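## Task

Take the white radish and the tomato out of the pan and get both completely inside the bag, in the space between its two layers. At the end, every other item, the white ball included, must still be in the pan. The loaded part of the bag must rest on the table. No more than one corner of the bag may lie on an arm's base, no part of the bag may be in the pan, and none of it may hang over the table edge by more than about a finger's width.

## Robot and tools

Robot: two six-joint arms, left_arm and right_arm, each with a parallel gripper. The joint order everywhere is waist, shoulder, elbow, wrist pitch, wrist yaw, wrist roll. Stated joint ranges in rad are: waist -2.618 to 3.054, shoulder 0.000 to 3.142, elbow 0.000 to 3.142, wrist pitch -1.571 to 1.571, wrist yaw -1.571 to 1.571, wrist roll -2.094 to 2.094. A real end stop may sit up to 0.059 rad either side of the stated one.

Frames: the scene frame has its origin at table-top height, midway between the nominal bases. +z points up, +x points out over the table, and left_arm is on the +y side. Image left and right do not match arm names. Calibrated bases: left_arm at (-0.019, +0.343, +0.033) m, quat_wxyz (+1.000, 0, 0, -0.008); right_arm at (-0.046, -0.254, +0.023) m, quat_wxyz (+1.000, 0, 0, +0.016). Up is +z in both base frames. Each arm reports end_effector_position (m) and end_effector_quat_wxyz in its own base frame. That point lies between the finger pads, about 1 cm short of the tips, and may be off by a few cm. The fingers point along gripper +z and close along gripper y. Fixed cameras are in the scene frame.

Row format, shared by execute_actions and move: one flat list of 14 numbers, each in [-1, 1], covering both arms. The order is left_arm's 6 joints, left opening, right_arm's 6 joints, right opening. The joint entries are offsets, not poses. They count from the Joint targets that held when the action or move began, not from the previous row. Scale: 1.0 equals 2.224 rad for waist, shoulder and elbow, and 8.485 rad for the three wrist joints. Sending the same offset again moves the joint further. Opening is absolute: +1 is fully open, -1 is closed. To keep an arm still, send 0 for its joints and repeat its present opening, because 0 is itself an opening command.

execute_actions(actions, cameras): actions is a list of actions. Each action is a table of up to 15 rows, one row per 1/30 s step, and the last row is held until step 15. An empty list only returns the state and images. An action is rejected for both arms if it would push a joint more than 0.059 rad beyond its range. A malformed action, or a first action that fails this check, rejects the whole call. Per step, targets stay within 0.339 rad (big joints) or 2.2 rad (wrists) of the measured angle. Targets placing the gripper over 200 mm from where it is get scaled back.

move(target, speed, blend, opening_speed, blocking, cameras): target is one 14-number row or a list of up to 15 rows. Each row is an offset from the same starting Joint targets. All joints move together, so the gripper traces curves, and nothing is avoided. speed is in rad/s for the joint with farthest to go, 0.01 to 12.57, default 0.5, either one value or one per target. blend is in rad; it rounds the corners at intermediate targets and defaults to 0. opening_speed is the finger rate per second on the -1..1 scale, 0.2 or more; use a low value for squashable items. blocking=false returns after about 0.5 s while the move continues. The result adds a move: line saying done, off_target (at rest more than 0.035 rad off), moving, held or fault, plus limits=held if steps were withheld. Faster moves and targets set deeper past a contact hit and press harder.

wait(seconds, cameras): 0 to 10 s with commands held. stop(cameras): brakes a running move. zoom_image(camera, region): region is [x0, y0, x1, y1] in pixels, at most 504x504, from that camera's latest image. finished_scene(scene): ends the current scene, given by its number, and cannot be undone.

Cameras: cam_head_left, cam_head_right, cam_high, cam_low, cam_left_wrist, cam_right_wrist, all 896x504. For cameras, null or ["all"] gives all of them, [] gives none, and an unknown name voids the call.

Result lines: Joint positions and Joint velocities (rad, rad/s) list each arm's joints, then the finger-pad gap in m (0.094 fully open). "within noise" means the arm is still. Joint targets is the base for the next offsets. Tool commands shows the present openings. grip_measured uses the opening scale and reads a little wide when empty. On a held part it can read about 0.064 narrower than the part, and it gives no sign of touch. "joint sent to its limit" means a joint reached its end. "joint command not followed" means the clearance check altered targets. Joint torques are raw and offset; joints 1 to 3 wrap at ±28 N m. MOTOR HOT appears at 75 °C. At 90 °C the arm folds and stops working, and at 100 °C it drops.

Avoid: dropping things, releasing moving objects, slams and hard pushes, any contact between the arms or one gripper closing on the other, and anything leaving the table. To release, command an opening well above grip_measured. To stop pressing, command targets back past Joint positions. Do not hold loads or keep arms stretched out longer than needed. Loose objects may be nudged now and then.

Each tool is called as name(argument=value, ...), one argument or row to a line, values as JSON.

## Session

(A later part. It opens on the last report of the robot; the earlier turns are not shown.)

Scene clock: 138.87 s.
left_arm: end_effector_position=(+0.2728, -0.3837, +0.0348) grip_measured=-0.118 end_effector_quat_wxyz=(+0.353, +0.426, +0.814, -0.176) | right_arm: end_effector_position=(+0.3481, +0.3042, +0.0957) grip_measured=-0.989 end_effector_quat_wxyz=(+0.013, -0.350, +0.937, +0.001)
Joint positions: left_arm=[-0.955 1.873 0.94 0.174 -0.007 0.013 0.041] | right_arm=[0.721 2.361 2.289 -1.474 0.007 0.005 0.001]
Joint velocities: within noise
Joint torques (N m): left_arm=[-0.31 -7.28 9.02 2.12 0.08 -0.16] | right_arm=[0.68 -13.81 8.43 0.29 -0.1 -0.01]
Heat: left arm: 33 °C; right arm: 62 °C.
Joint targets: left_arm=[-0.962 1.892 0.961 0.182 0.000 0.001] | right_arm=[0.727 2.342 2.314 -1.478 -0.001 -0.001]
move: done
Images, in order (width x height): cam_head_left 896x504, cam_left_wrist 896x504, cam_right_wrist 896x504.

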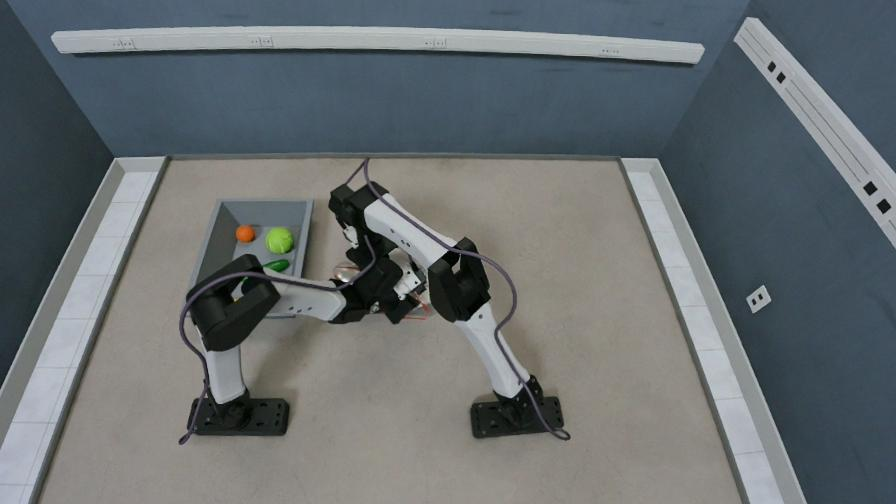

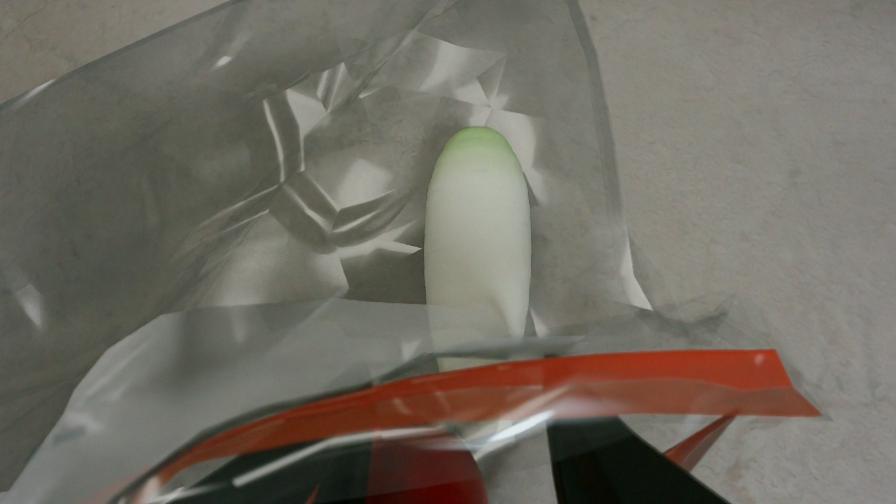

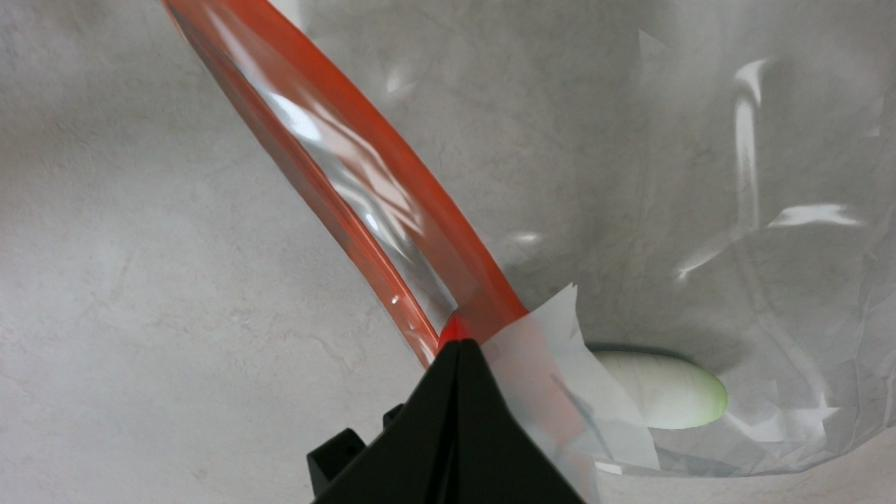

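move(
  target=[
    [0,0.018,-0.012,0.0075,0,0,-0.12,0,0,0,0,0,0,-1],
    [0,0.018,-0.012,0.0075,0,0,0.12,0,0,0,0,0,0,-1],
  ],
  speed=0.12,
  opening_speed=0.3,
  cameras=["cam_left_wrist","cam_right_wrist","cam_low"],
)

zoom_image(
  camera="cam_right_wrist",
  region=[250, 200, 750, 504],
)

Scene clock: 141.47 s.
left_arm: end_effector_position=(+0.2772, -0.3900, +0.0283) grip_measured=+0.118 end_effector_quat_wxyz=(+0.363, +0.424, +0.810, -0.181) | right_arm: end_effector_position=(+0.3481, +0.3042, +0.0957) grip_measured=-0.989 end_effector_quat_wxyz=(+0.013, -0.350, +0.937, +0.001)
Joint positions: left_arm=[-0.955 1.914 0.94 0.239 -0.007 0.013 0.053] | right_arm=[0.721 2.361 2.289 -1.474 0.007 0.005 0.001]
Joint velocities: within noise
Joint torques (N m): left_arm=[-0.21 -7.53 6.2 2.13 0.08 -0.15] | right_arm=[0.66 -13.83 8.43 0.29 -0.09 -0.01]
Heat: left arm: 32 °C; right arm: 62 °C.
Joint targets: left_arm=[-0.962 1.932 0.934 0.246 0.000 0.001] | right_arm=[0.727 2.342 2.314 -1.478 -0.001 -0.001]
move: done
Images, in order (width x height): cam_low 896x504, cam_left_wrist 896x504, cam_right_wrist 896x504.

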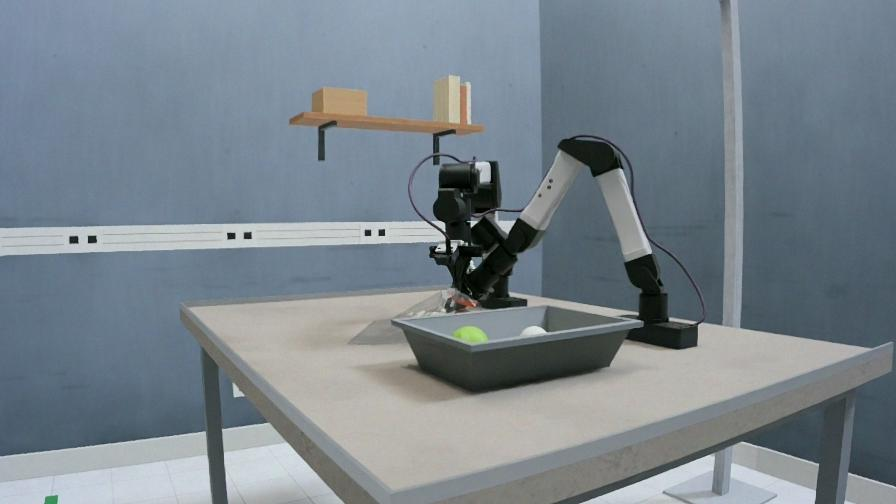

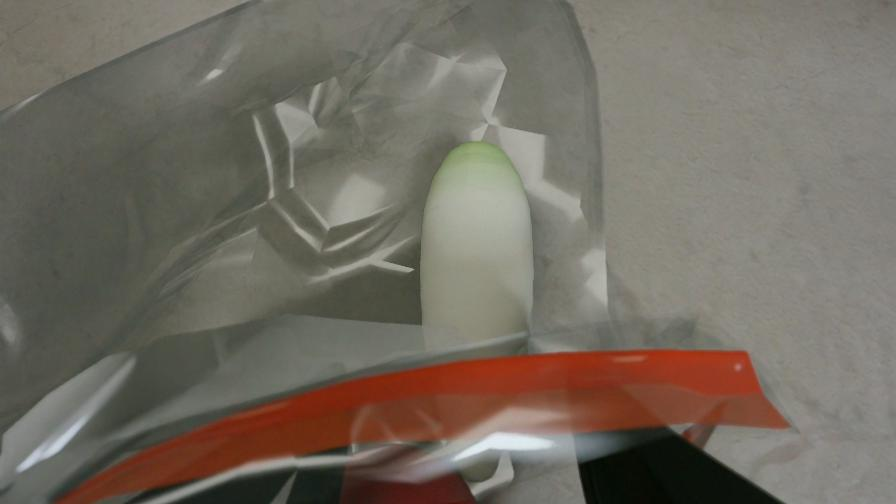

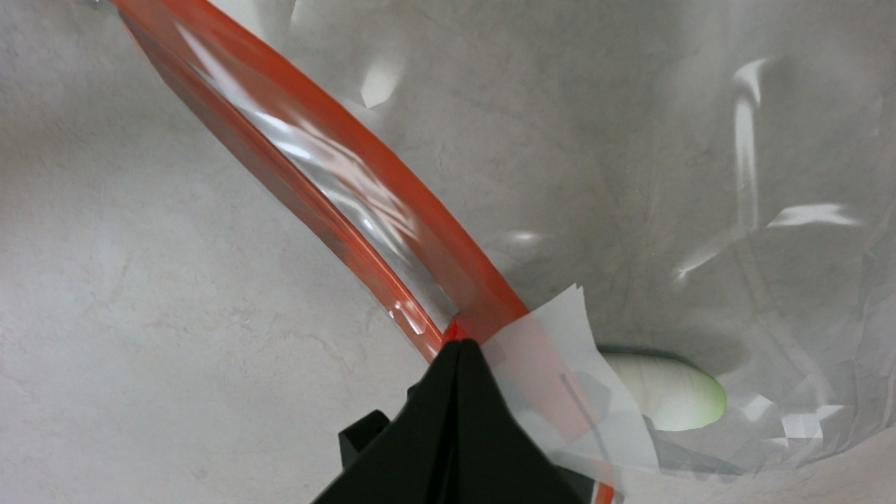

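Scaled by 1.008 from the camera's 896x504 image, which has a finer 1280x720 frame.

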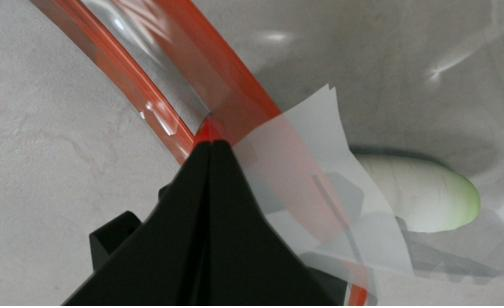

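move(
  target=[
    [0,0,0,0,0,0,0.35,0,0,0,0,0,0,-1],
    [0,-0.0585,-0.0595,-0.009,0,0,0.35,0,0,0,0,0,0,-1],
    [0.01,-0.18,-0.12,-0.045,0,0,0.35,0,0,0,0,0,0,-1],
    [0.02,-0.31,-0.057,-0.1018,0,0,0.35,0,0,0,0,0,0,-1],
  ],
  speed=0.25,
  cameras=["cam_left_wrist","cam_right_wrist","cam_low"],
)

Scene clock: 146.60 s.
left_arm: end_effector_position=(+0.1827, -0.2397, +0.0911) grip_measured=+0.348 end_effector_quat_wxyz=(+0.223, +0.437, +0.865, -0.105) | right_arm: end_effector_position=(+0.3481, +0.3042, +0.0957) grip_measured=-0.989 end_effector_quat_wxyz=(+0.013, -0.350, +0.937, +0.001)
Joint positions: left_arm=[-0.924 1.257 0.787 -0.603 -0.008 0.013 0.063] | right_arm=[0.721 2.361 2.289 -1.474 0.007 0.005 0.001]
Joint velocities: within noise
Joint torques (N m): left_arm=[0.76 -5.04 9.88 1.34 0.07 -0.15] | right_arm=[0.65 -13.82 8.42 0.29 -0.08 -0.02]
Heat: left arm: 33 °C; right arm: 63 °C.
Joint targets: left_arm=[-0.917 1.243 0.808 -0.618 0.000 0.001] | right_arm=[0.727 2.342 2.314 -1.478 -0.001 -0.001]
move: done
Images, in order (width x height): cam_low 896x504, cam_left_wrist 896x504, cam_right_wrist 896x504.

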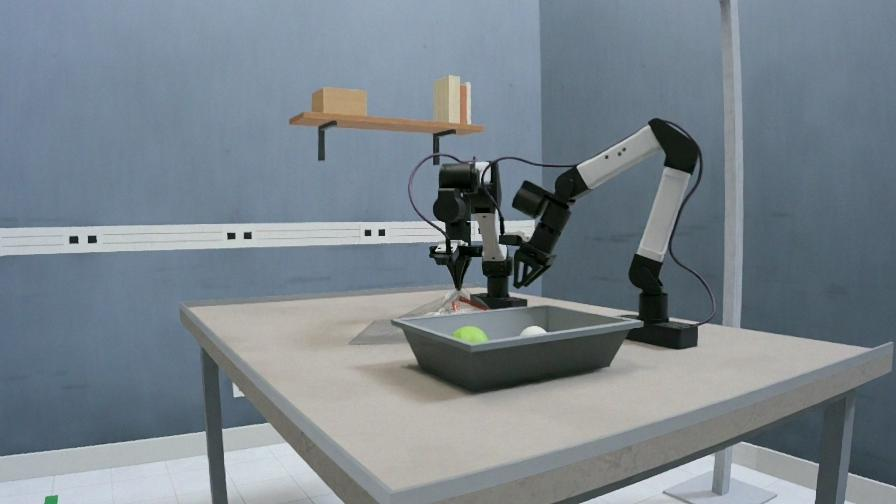

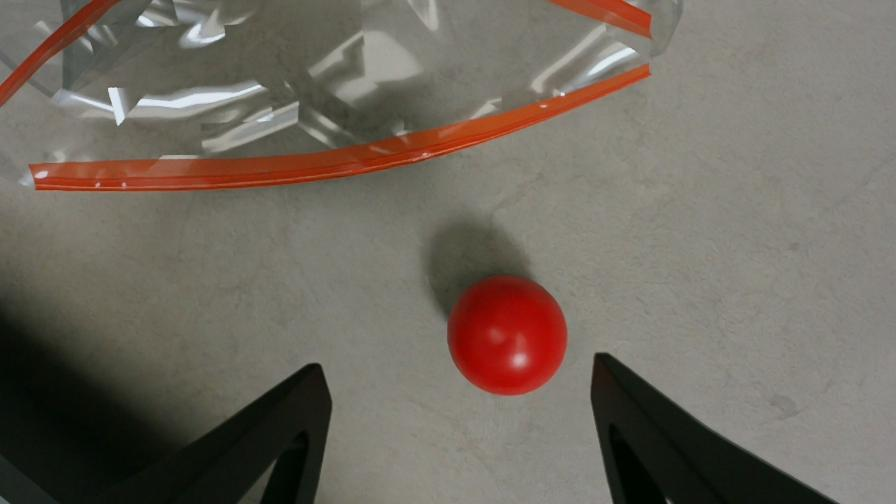

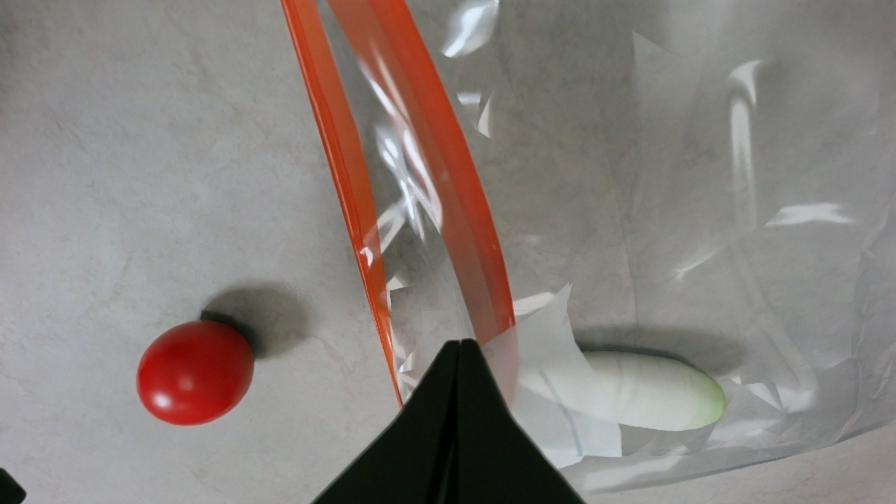

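move(
  target=[-0.0364,0.0587,0.0353,-0.023,0,0,0.5,0,-0.0572,-0.0495,0.0079,0,0,-1],
  speed=0.3,
  cameras=["cam_left_wrist","cam_right_wrist","cam_low"],
)

Scene clock: 148.60 s.
left_arm: end_effector_position=(+0.1517, -0.2301, +0.0707) grip_measured=+0.498 end_effector_quat_wxyz=(+0.122, +0.477, +0.868, -0.061) | right_arm: end_effector_position=(+0.3458, +0.3022, +0.1159) grip_measured=-0.989 end_effector_quat_wxyz=(+0.042, -0.350, +0.936, +0.012)
Joint positions: left_arm=[-0.993 1.362 0.864 -0.799 -0.008 0.013 0.07] | right_arm=[0.721 2.269 2.208 -1.423 0.007 0.005 0.001]
Joint velocities: within noise
Joint torques (N m): left_arm=[-0.25 -3.62 9.54 0.93 0.08 -0.15] | right_arm=[0.66 -16.4 5.7 0.59 -0.1 -0.01]
Heat: left arm: 33 °C; right arm: 63 °C.
Joint targets: left_arm=[-0.999 1.373 0.886 -0.813 0.000 0.001] | right_arm=[0.727 2.214 2.204 -1.411 -0.001 -0.001]
move: off_target (right_arm); right_arm: the shoulder is farthest, 0.054 rad from its target
Images, in order (width x height): cam_low 896x504, cam_left_wrist 896x504, cam_right_wrist 896x504.

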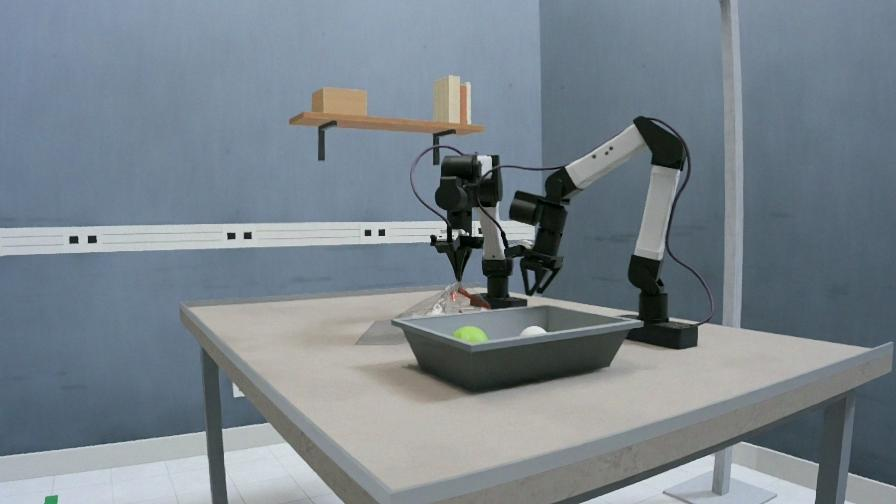

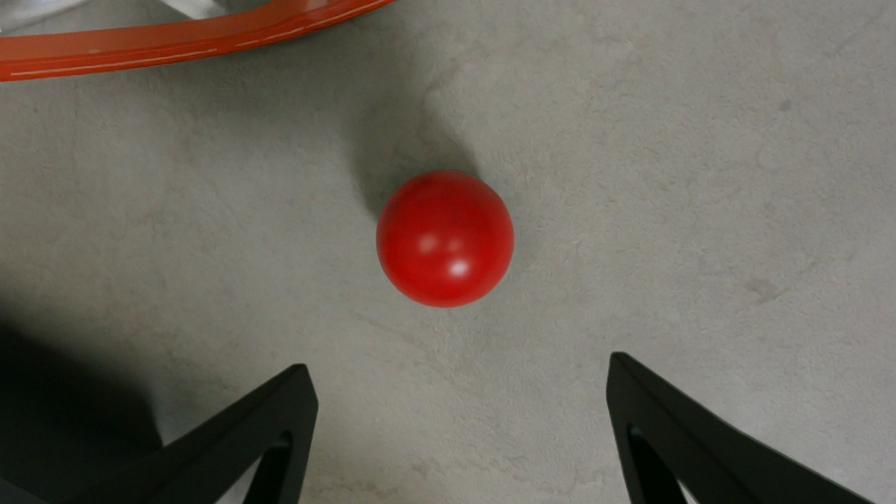

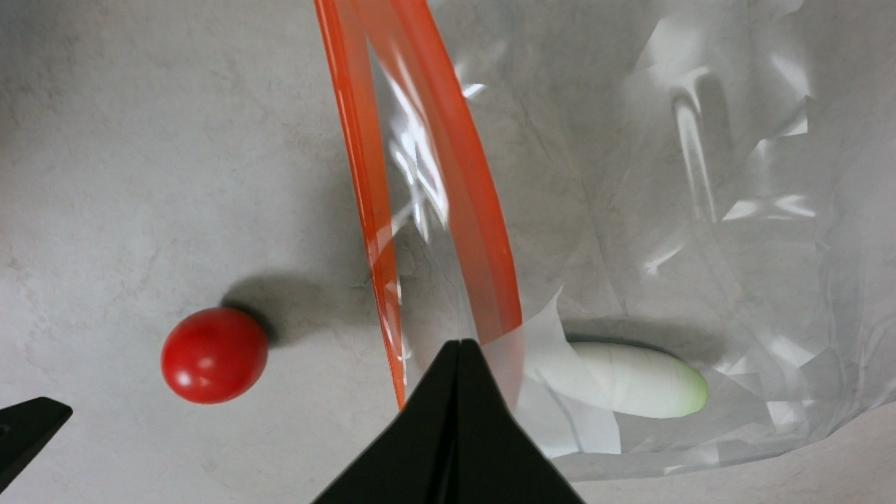

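move(
  target=[
    [0.0076,0.0701,-0.0634,0.035,0,0,0.3,0,0,0,0,0,0,-1],
    [0.0076,0.0701,-0.0634,0.035,0,0,-0.1,0,0,0,0,0,0,-1],
    [0.02,-0.02,0.01,0.02,0,0,-0.1,0,0,0.027,-0.007,0,0,-1],
    [0.04,-0.061,-0.0357,0.0229,0,0,-0.1,0,0,0.027,-0.007,0,0,-1],
  ],
  speed=0.3,
  opening_speed=0.5,
  cameras=["cam_left_wrist","cam_right_wrist","cam_low"],
)

Scene clock: 153.33 s.
left_arm: end_effector_position=(+0.1883, -0.2424, +0.1015) grip_measured=-0.095 end_effector_quat_wxyz=(+0.232, +0.432, +0.865, -0.108) | right_arm: end_effector_position=(+0.3422, +0.2991, +0.1228) grip_measured=-0.989 end_effector_quat_wxyz=(+0.036, -0.350, +0.936, +0.010)
Joint positions: left_arm=[-0.915 1.254 0.818 -0.617 -0.008 0.013 0.043] | right_arm=[0.721 2.269 2.237 -1.466 0.007 0.005 0.001]
Joint velocities: left_arm=[-0.022 0.002 -0.007 0.007 -0.037 -0.154 0] | right_arm=[within noise]
Joint torques (N m): left_arm=[0.65 -5.33 6.75 1.52 0.08 -0.15] | right_arm=[0.68 -16.35 8.58 0.38 -0.09 -0.01]
Heat: left arm: 33 °C; right arm: 62 °C.
Joint targets: left_arm=[-0.909 1.238 0.807 -0.619 0.000 0.001] | right_arm=[0.727 2.214 2.264 -1.470 -0.001 -0.001]
move: off_target (right_arm); right_arm: the shoulder is farthest, 0.055 rad from its target
Images, in order (width x height): cam_low 896x504, cam_left_wrist 896x504, cam_right_wrist 896x504.

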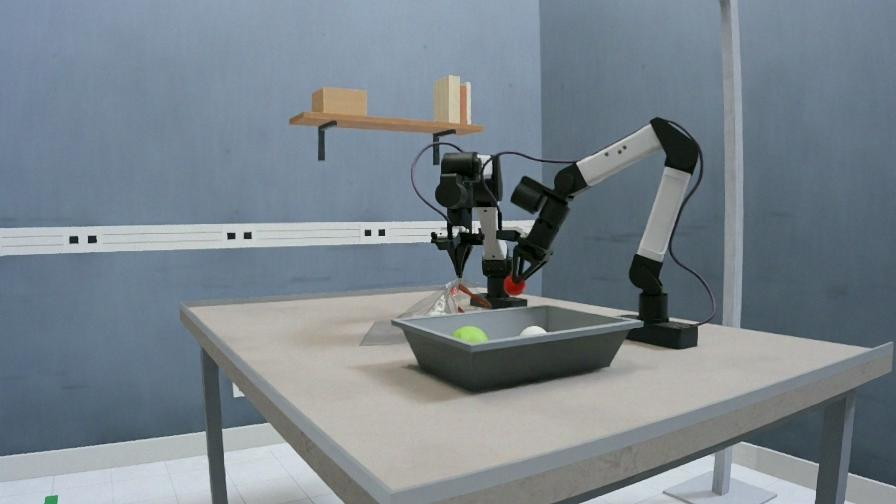

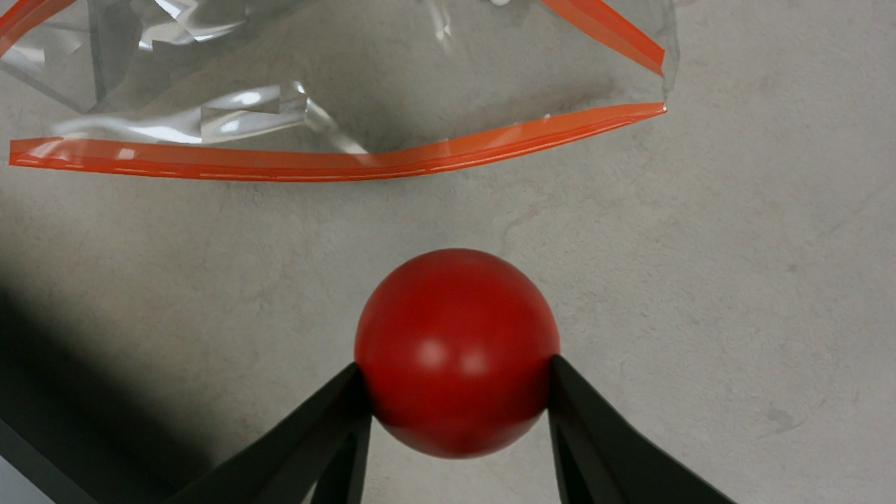

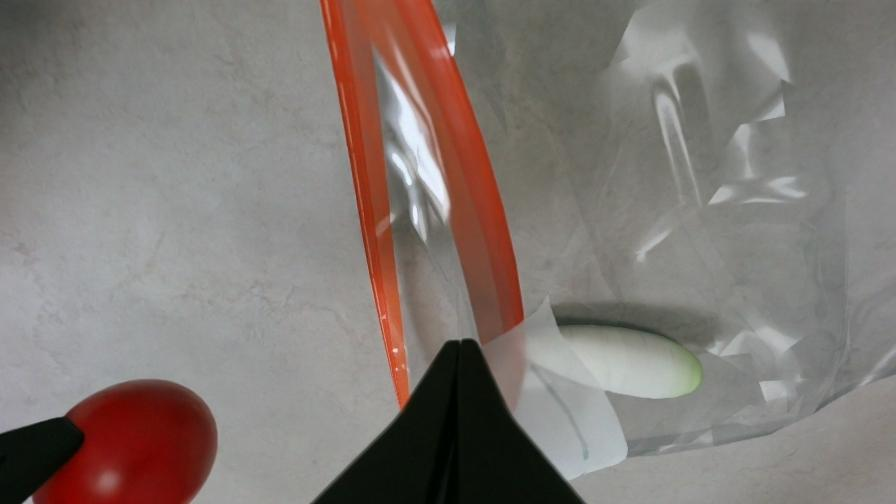

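move(
  target=[
    [0.0,0.0984,0.0018,0.037,0,0,-0.1,0,0,0,0,0,0,-1],
    [0.0,0.2246,0.0769,0.0565,0,0,-0.1,0,0,0,0,0,0,-1],
  ],
  speed=0.2,
  cameras=["cam_left_wrist","cam_right_wrist","cam_low"],
)

Scene clock: 156.30 s.
left_arm: end_effector_position=(+0.2369, -0.3056, +0.0644) grip_measured=-0.095 end_effector_quat_wxyz=(+0.275, +0.425, +0.853, -0.129) | right_arm: end_effector_position=(+0.3422, +0.2990, +0.1228) grip_measured=-0.989 end_effector_quat_wxyz=(+0.035, -0.350, +0.936, +0.010)
Joint positions: left_arm=[-0.915 1.565 0.862 -0.249 -0.008 0.013 0.043] | right_arm=[0.721 2.269 2.237 -1.466 0.007 0.005 0.001]
Joint velocities: within noise
Joint torques (N m): left_arm=[0.21 -6.74 7.3 1.68 0 -0.05] | right_arm=[0.68 -16.35 8.58 0.37 -0.1 -0.02]
Heat: left arm: 33 °C; right arm: 62 °C.
Joint targets: left_arm=[-0.915 1.562 0.860 -0.253 -0.008 0.013] | right_arm=[0.727 2.214 2.264 -1.470 -0.001 -0.001]
move: held (left_arm; a check stopped the path), off_target (right_arm); path passed 1 of 2 targets; limits=held; left_arm: the shoulder is farthest, 0.172 rad from its target; right_arm: the shoulder is farthest, 0.055 rad from its target
joint command not followed: on one or more control steps a check withheld the commanded joint targets of the left arm, and it was not sent them on those steps.
cause: the commanded joint targets, or the way to them, would bring a part of the robot too close to another arm (this arm's wrist (the part past the wrist pitch) and the right arm's gripper housing, at the place that arm is still heading or pushing toward).
Images, in order (width x height): cam_low 896x504, cam_left_wrist 896x504, cam_right_wrist 896x504.

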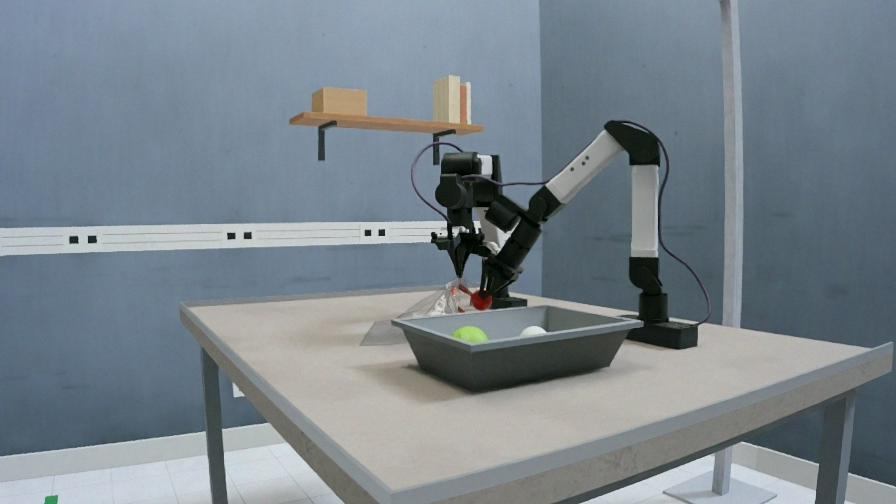

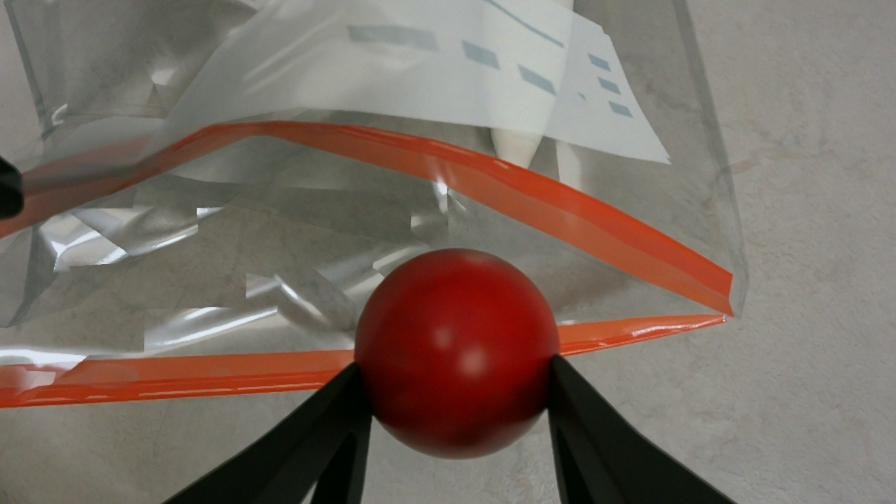

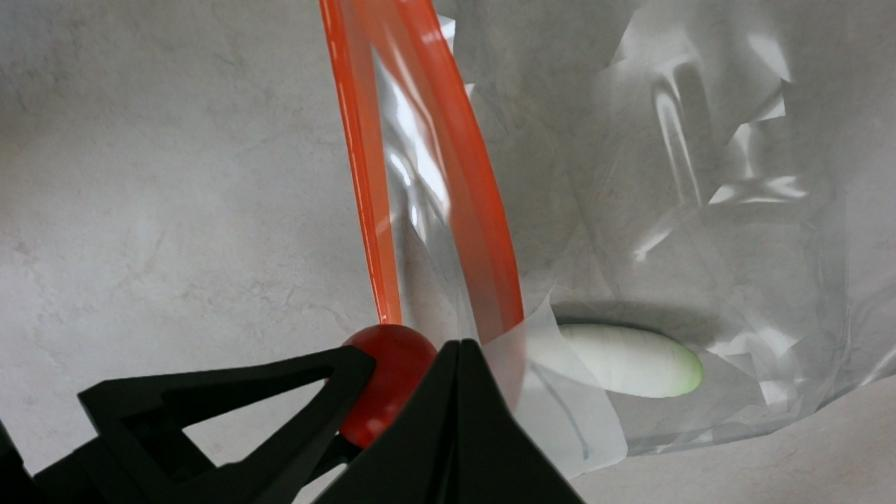

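move(
  target=[
    [-0.0045,-0.0335,-0.1,0.0416,0,0,-0.1,0,0,0,0,0,0,-1],
    [-0.0135,0.078,-0.025,0.0511,0,0,-0.1,0,0,0,0,0,0,-1],
  ],
  speed=0.2,
  cameras=["cam_left_wrist","cam_right_wrist","cam_low"],
)

Scene clock: 159.73 s.
left_arm: end_effector_position=(+0.2493, -0.3342, +0.0472) grip_measured=-0.095 end_effector_quat_wxyz=(+0.351, +0.418, +0.820, -0.170) | right_arm: end_effector_position=(+0.3422, +0.2990, +0.1228) grip_measured=-0.989 end_effector_quat_wxyz=(+0.035, -0.350, +0.936, +0.010)
Joint positions: left_arm=[-0.933 1.661 0.743 0.149 -0.008 0.013 0.043] | right_arm=[0.721 2.269 2.237 -1.466 0.007 0.005 0.001]
Joint velocities: within noise
Joint torques (N m): left_arm=[0.27 -7.08 6.89 2 0 -0.06] | right_arm=[0.66 -16.38 8.59 0.38 -0.09 -0.01]
Heat: left arm: 33 °C; right arm: 62 °C.
Joint targets: left_arm=[-0.933 1.659 0.742 0.147 -0.008 0.013] | right_arm=[0.727 2.214 2.264 -1.470 -0.001 -0.001]
move: held (left_arm; a check stopped the path), off_target (right_arm); path passed 1 of 2 targets; limits=held; left_arm: the shoulder is farthest, 0.074 rad from its target; right_arm: the shoulder is farthest, 0.055 rad from its target
joint command not followed: on one or more control steps a check withheld the commanded joint targets of the left arm, and it was not sent them on those steps.
cause: the commanded joint targets, or the way to them, would bring a part of the robot too close to another arm (this arm's wrist (the part past the wrist pitch) and the right arm's gripper housing, at the place that arm is still heading or pushing toward).
Images, in order (width x height): cam_low 896x504, cam_left_wrist 896x504, cam_right_wrist 896x504.

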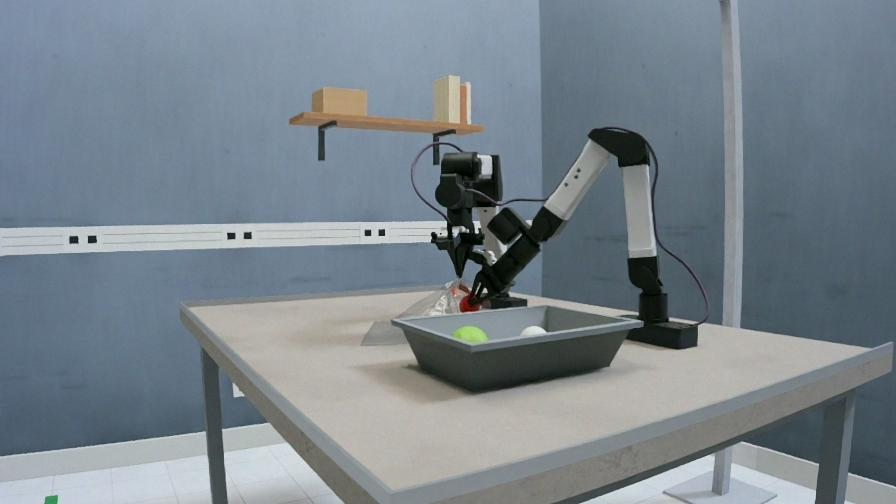

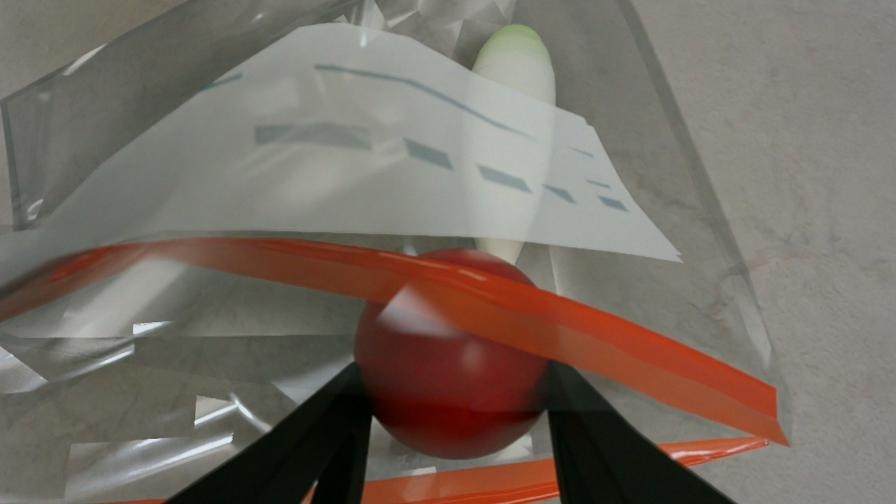

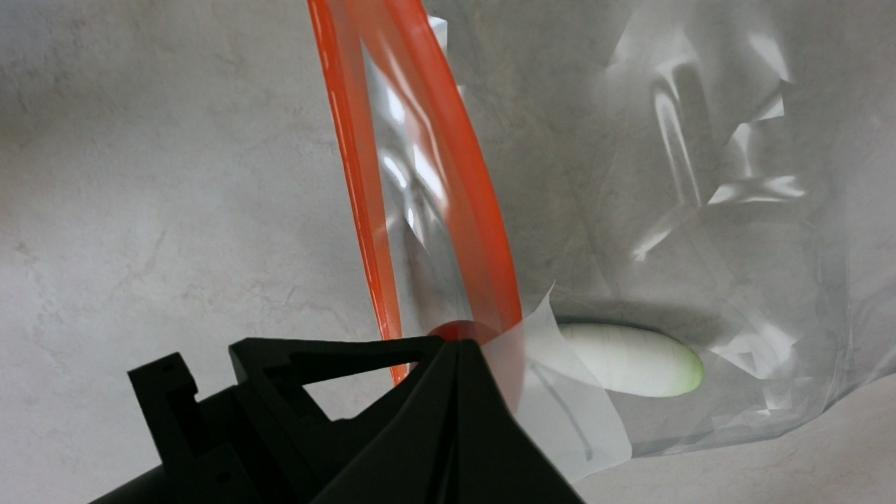

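move(
  target=[
    [-0.02,0,0,0,0,0,-0.1,0,0,0,0,0,0,-1],
    [-0.02,0.0549,0.0175,0.0121,0,0,-0.1,0,0,0,0,0,0,-1],
    [-0.02,0.0863,0.0042,0.0239,0,0,-0.1,0,0,0,0,0,0,-1],
  ],
  speed=0.15,
  cameras=["cam_left_wrist","cam_right_wrist","cam_low"],
)

Scene clock: 162.57 s.
left_arm: end_effector_position=(+0.2491, -0.3639, +0.0169) grip_measured=-0.095 end_effector_quat_wxyz=(+0.362, +0.431, +0.805, -0.185) | right_arm: end_effector_position=(+0.3421, +0.2989, +0.1228) grip_measured=-0.989 end_effector_quat_wxyz=(+0.035, -0.350, +0.936, +0.010)
Joint positions: left_arm=[-0.974 1.835 0.76 0.342 -0.008 0.013 0.043] | right_arm=[0.721 2.269 2.237 -1.467 0.007 0.005 0.001]
Joint velocities: within noise
Joint torques (N m): left_arm=[-0.06 -6.63 5.48 2.15 0 -0.06] | right_arm=[0.66 -16.36 8.58 0.38 -0.1 -0.02]
Heat: left arm: 33 °C; right arm: 62 °C.
Joint targets: left_arm=[-0.978 1.851 0.752 0.350 -0.008 0.013] | right_arm=[0.727 2.214 2.264 -1.470 -0.001 -0.001]
move: off_target (right_arm); right_arm: the shoulder is farthest, 0.055 rad from its target
Images, in order (width x height): cam_low 896x504, cam_left_wrist 896x504, cam_right_wrist 896x504.

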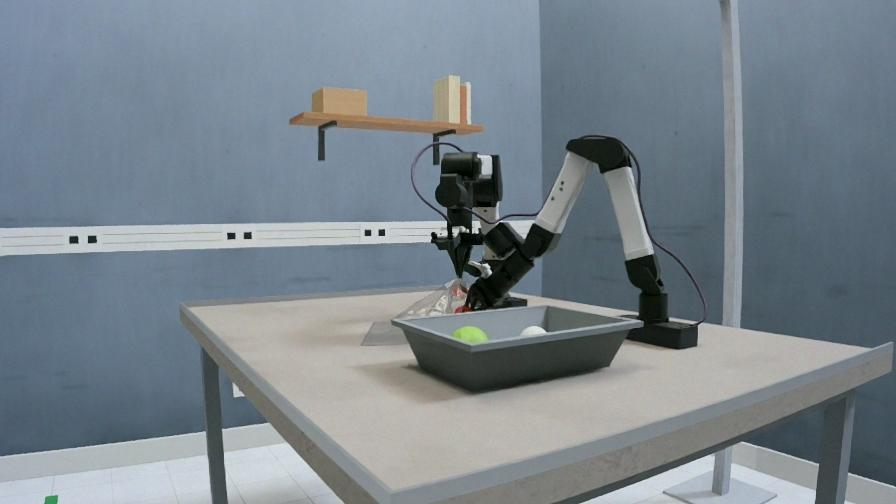

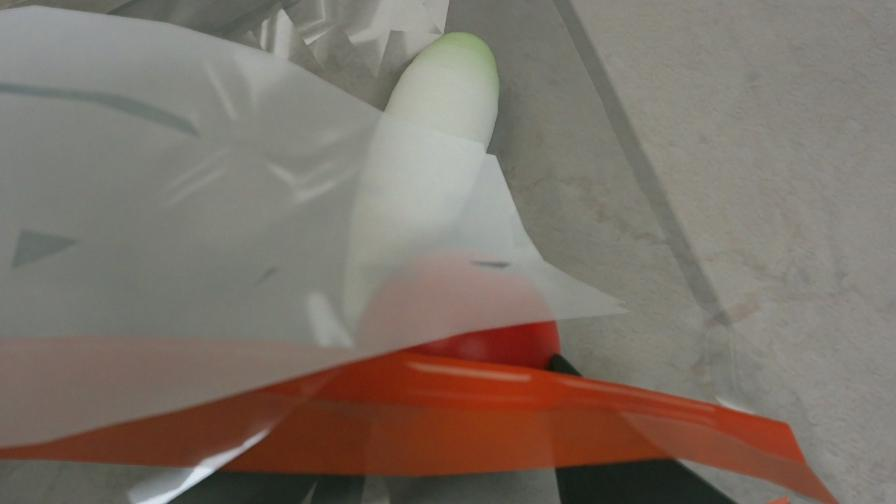

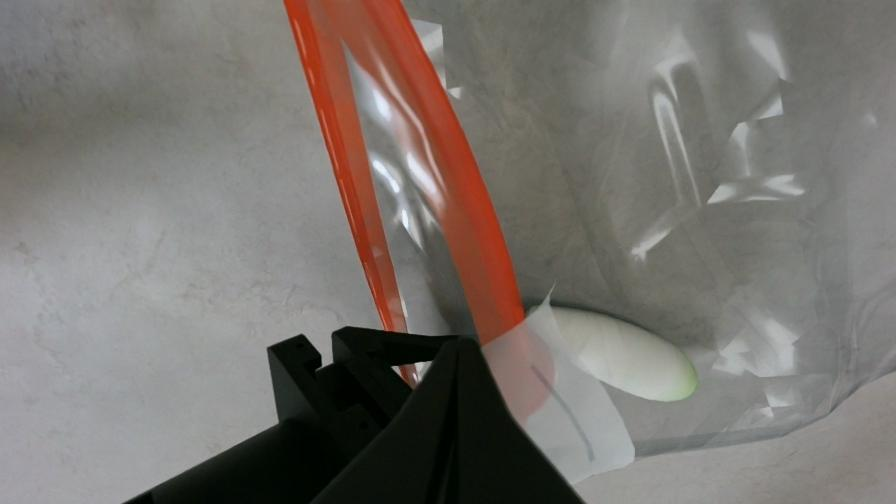

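move(
  target=[
    [0,0.0115,-0.005,0.0043,0,0,-0.1,0,0,0,0,0,0,-1],
    [0,0.0115,-0.005,0.0043,0,0,0.35,0,0,0,0,0,0,-1],
  ],
  speed=0.12,
  opening_speed=0.3,
  cameras=["cam_left_wrist","cam_right_wrist"],
)

Scene clock: 165.33 s.
left_arm: end_effector_position=(+0.2500, -0.3652, +0.0118) grip_measured=+0.348 end_effector_quat_wxyz=(+0.367, +0.430, +0.804, -0.187) | right_arm: end_effector_position=(+0.3421, +0.2989, +0.1228) grip_measured=-0.989 end_effector_quat_wxyz=(+0.035, -0.350, +0.936, +0.010)
Joint positions: left_arm=[-0.974 1.858 0.752 0.384 -0.008 0.013 0.063] | right_arm=[0.721 2.269 2.237 -1.467 0.007 0.005 0.001]
Joint velocities: within noise
Joint torques (N m): left_arm=[-0.12 -6.54 5.05 2.1 0.01 -0.05] | right_arm=[0.66 -16.36 8.61 0.37 -0.1 -0.01]
Heat: left arm: 33 °C; right arm: 62 °C.
Joint targets: left_arm=[-0.978 1.877 0.741 0.387 -0.008 0.013] | right_arm=[0.727 2.214 2.264 -1.470 -0.001 -0.001]
move: off_target (right_arm); right_arm: the shoulder is farthest, 0.055 rad from its target
Images, in order (width x height): cam_left_wrist 896x504, cam_right_wrist 896x504.

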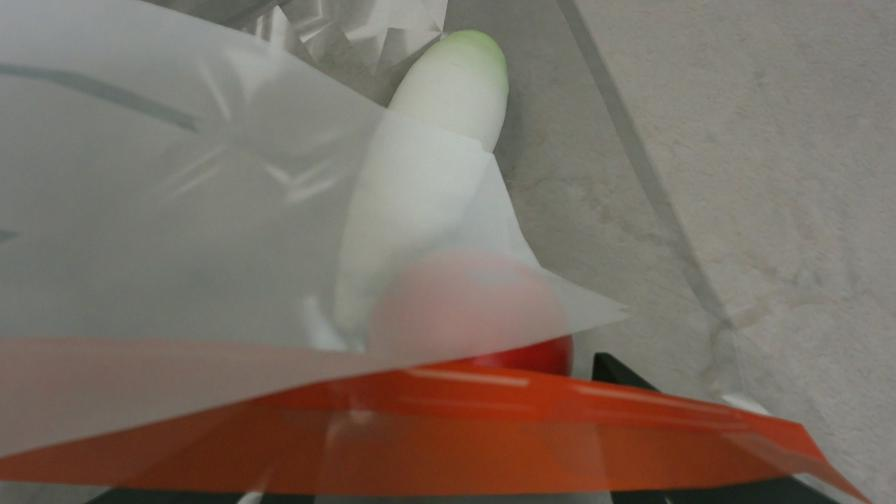

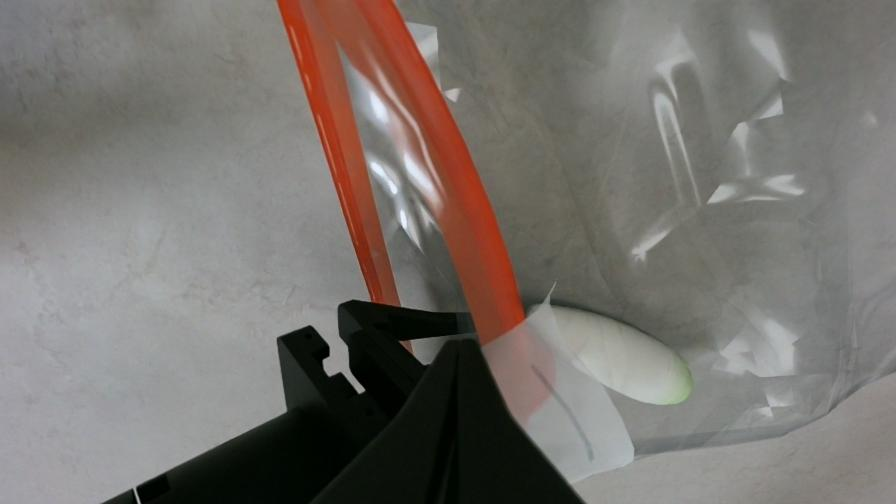

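move(
  target=[
    [0,-0.103,-0.08,-0.006,0,0,0.35,0,0,0,0,0,0,-1],
    [0,-0.21,-0.113,-0.0374,0,0,0.35,0,0,0,0,0,0,-1],
  ],
  speed=0.2,
  cameras=["cam_left_wrist","cam_right_wrist"],
)

Scene clock: 168.83 s.
left_arm: end_effector_position=(+0.1931, -0.2816, +0.0319) grip_measured=+0.348 end_effector_quat_wxyz=(+0.319, +0.441, +0.823, -0.162) | right_arm: end_effector_position=(+0.3421, +0.2989, +0.1228) grip_measured=-0.989 end_effector_quat_wxyz=(+0.035, -0.350, +0.936, +0.010)
Joint positions: left_arm=[-0.974 1.427 0.501 0.086 -0.008 0.013 0.063] | right_arm=[0.721 2.269 2.237 -1.467 0.007 0.005 0.001]
Joint velocities: within noise
Joint torques (N m): left_arm=[-0.09 -6.02 5.68 1.74 0.01 -0.05] | right_arm=[0.66 -16.35 8.61 0.38 -0.1 -0.02]
Heat: left arm: 33 °C; right arm: 62 °C.
Joint targets: left_arm=[-0.978 1.409 0.489 0.069 -0.008 0.013] | right_arm=[0.727 2.214 2.264 -1.470 -0.001 -0.001]
move: off_target (right_arm); right_arm: the shoulder is farthest, 0.055 rad from its target
Images, in order (width x height): cam_left_wrist 896x504, cam_right_wrist 896x504.

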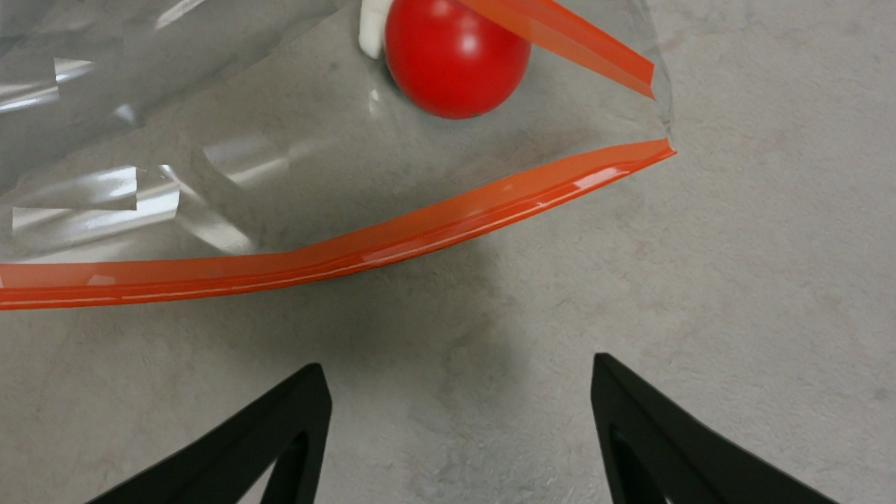

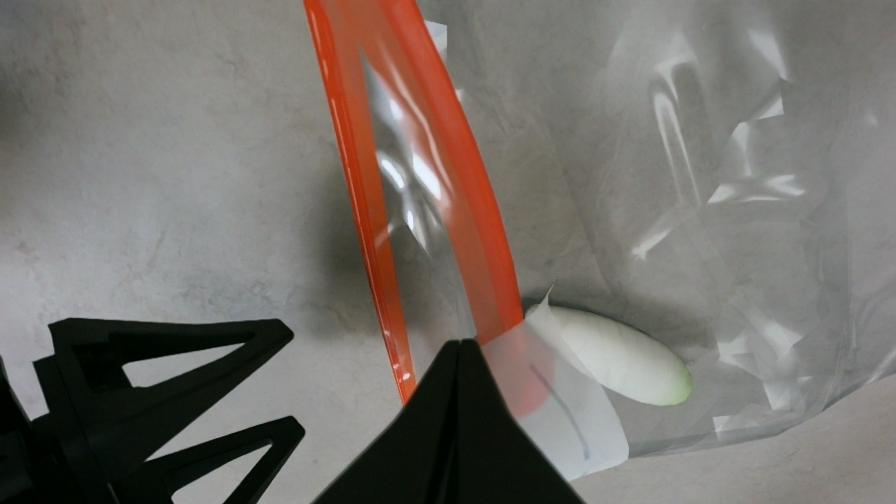

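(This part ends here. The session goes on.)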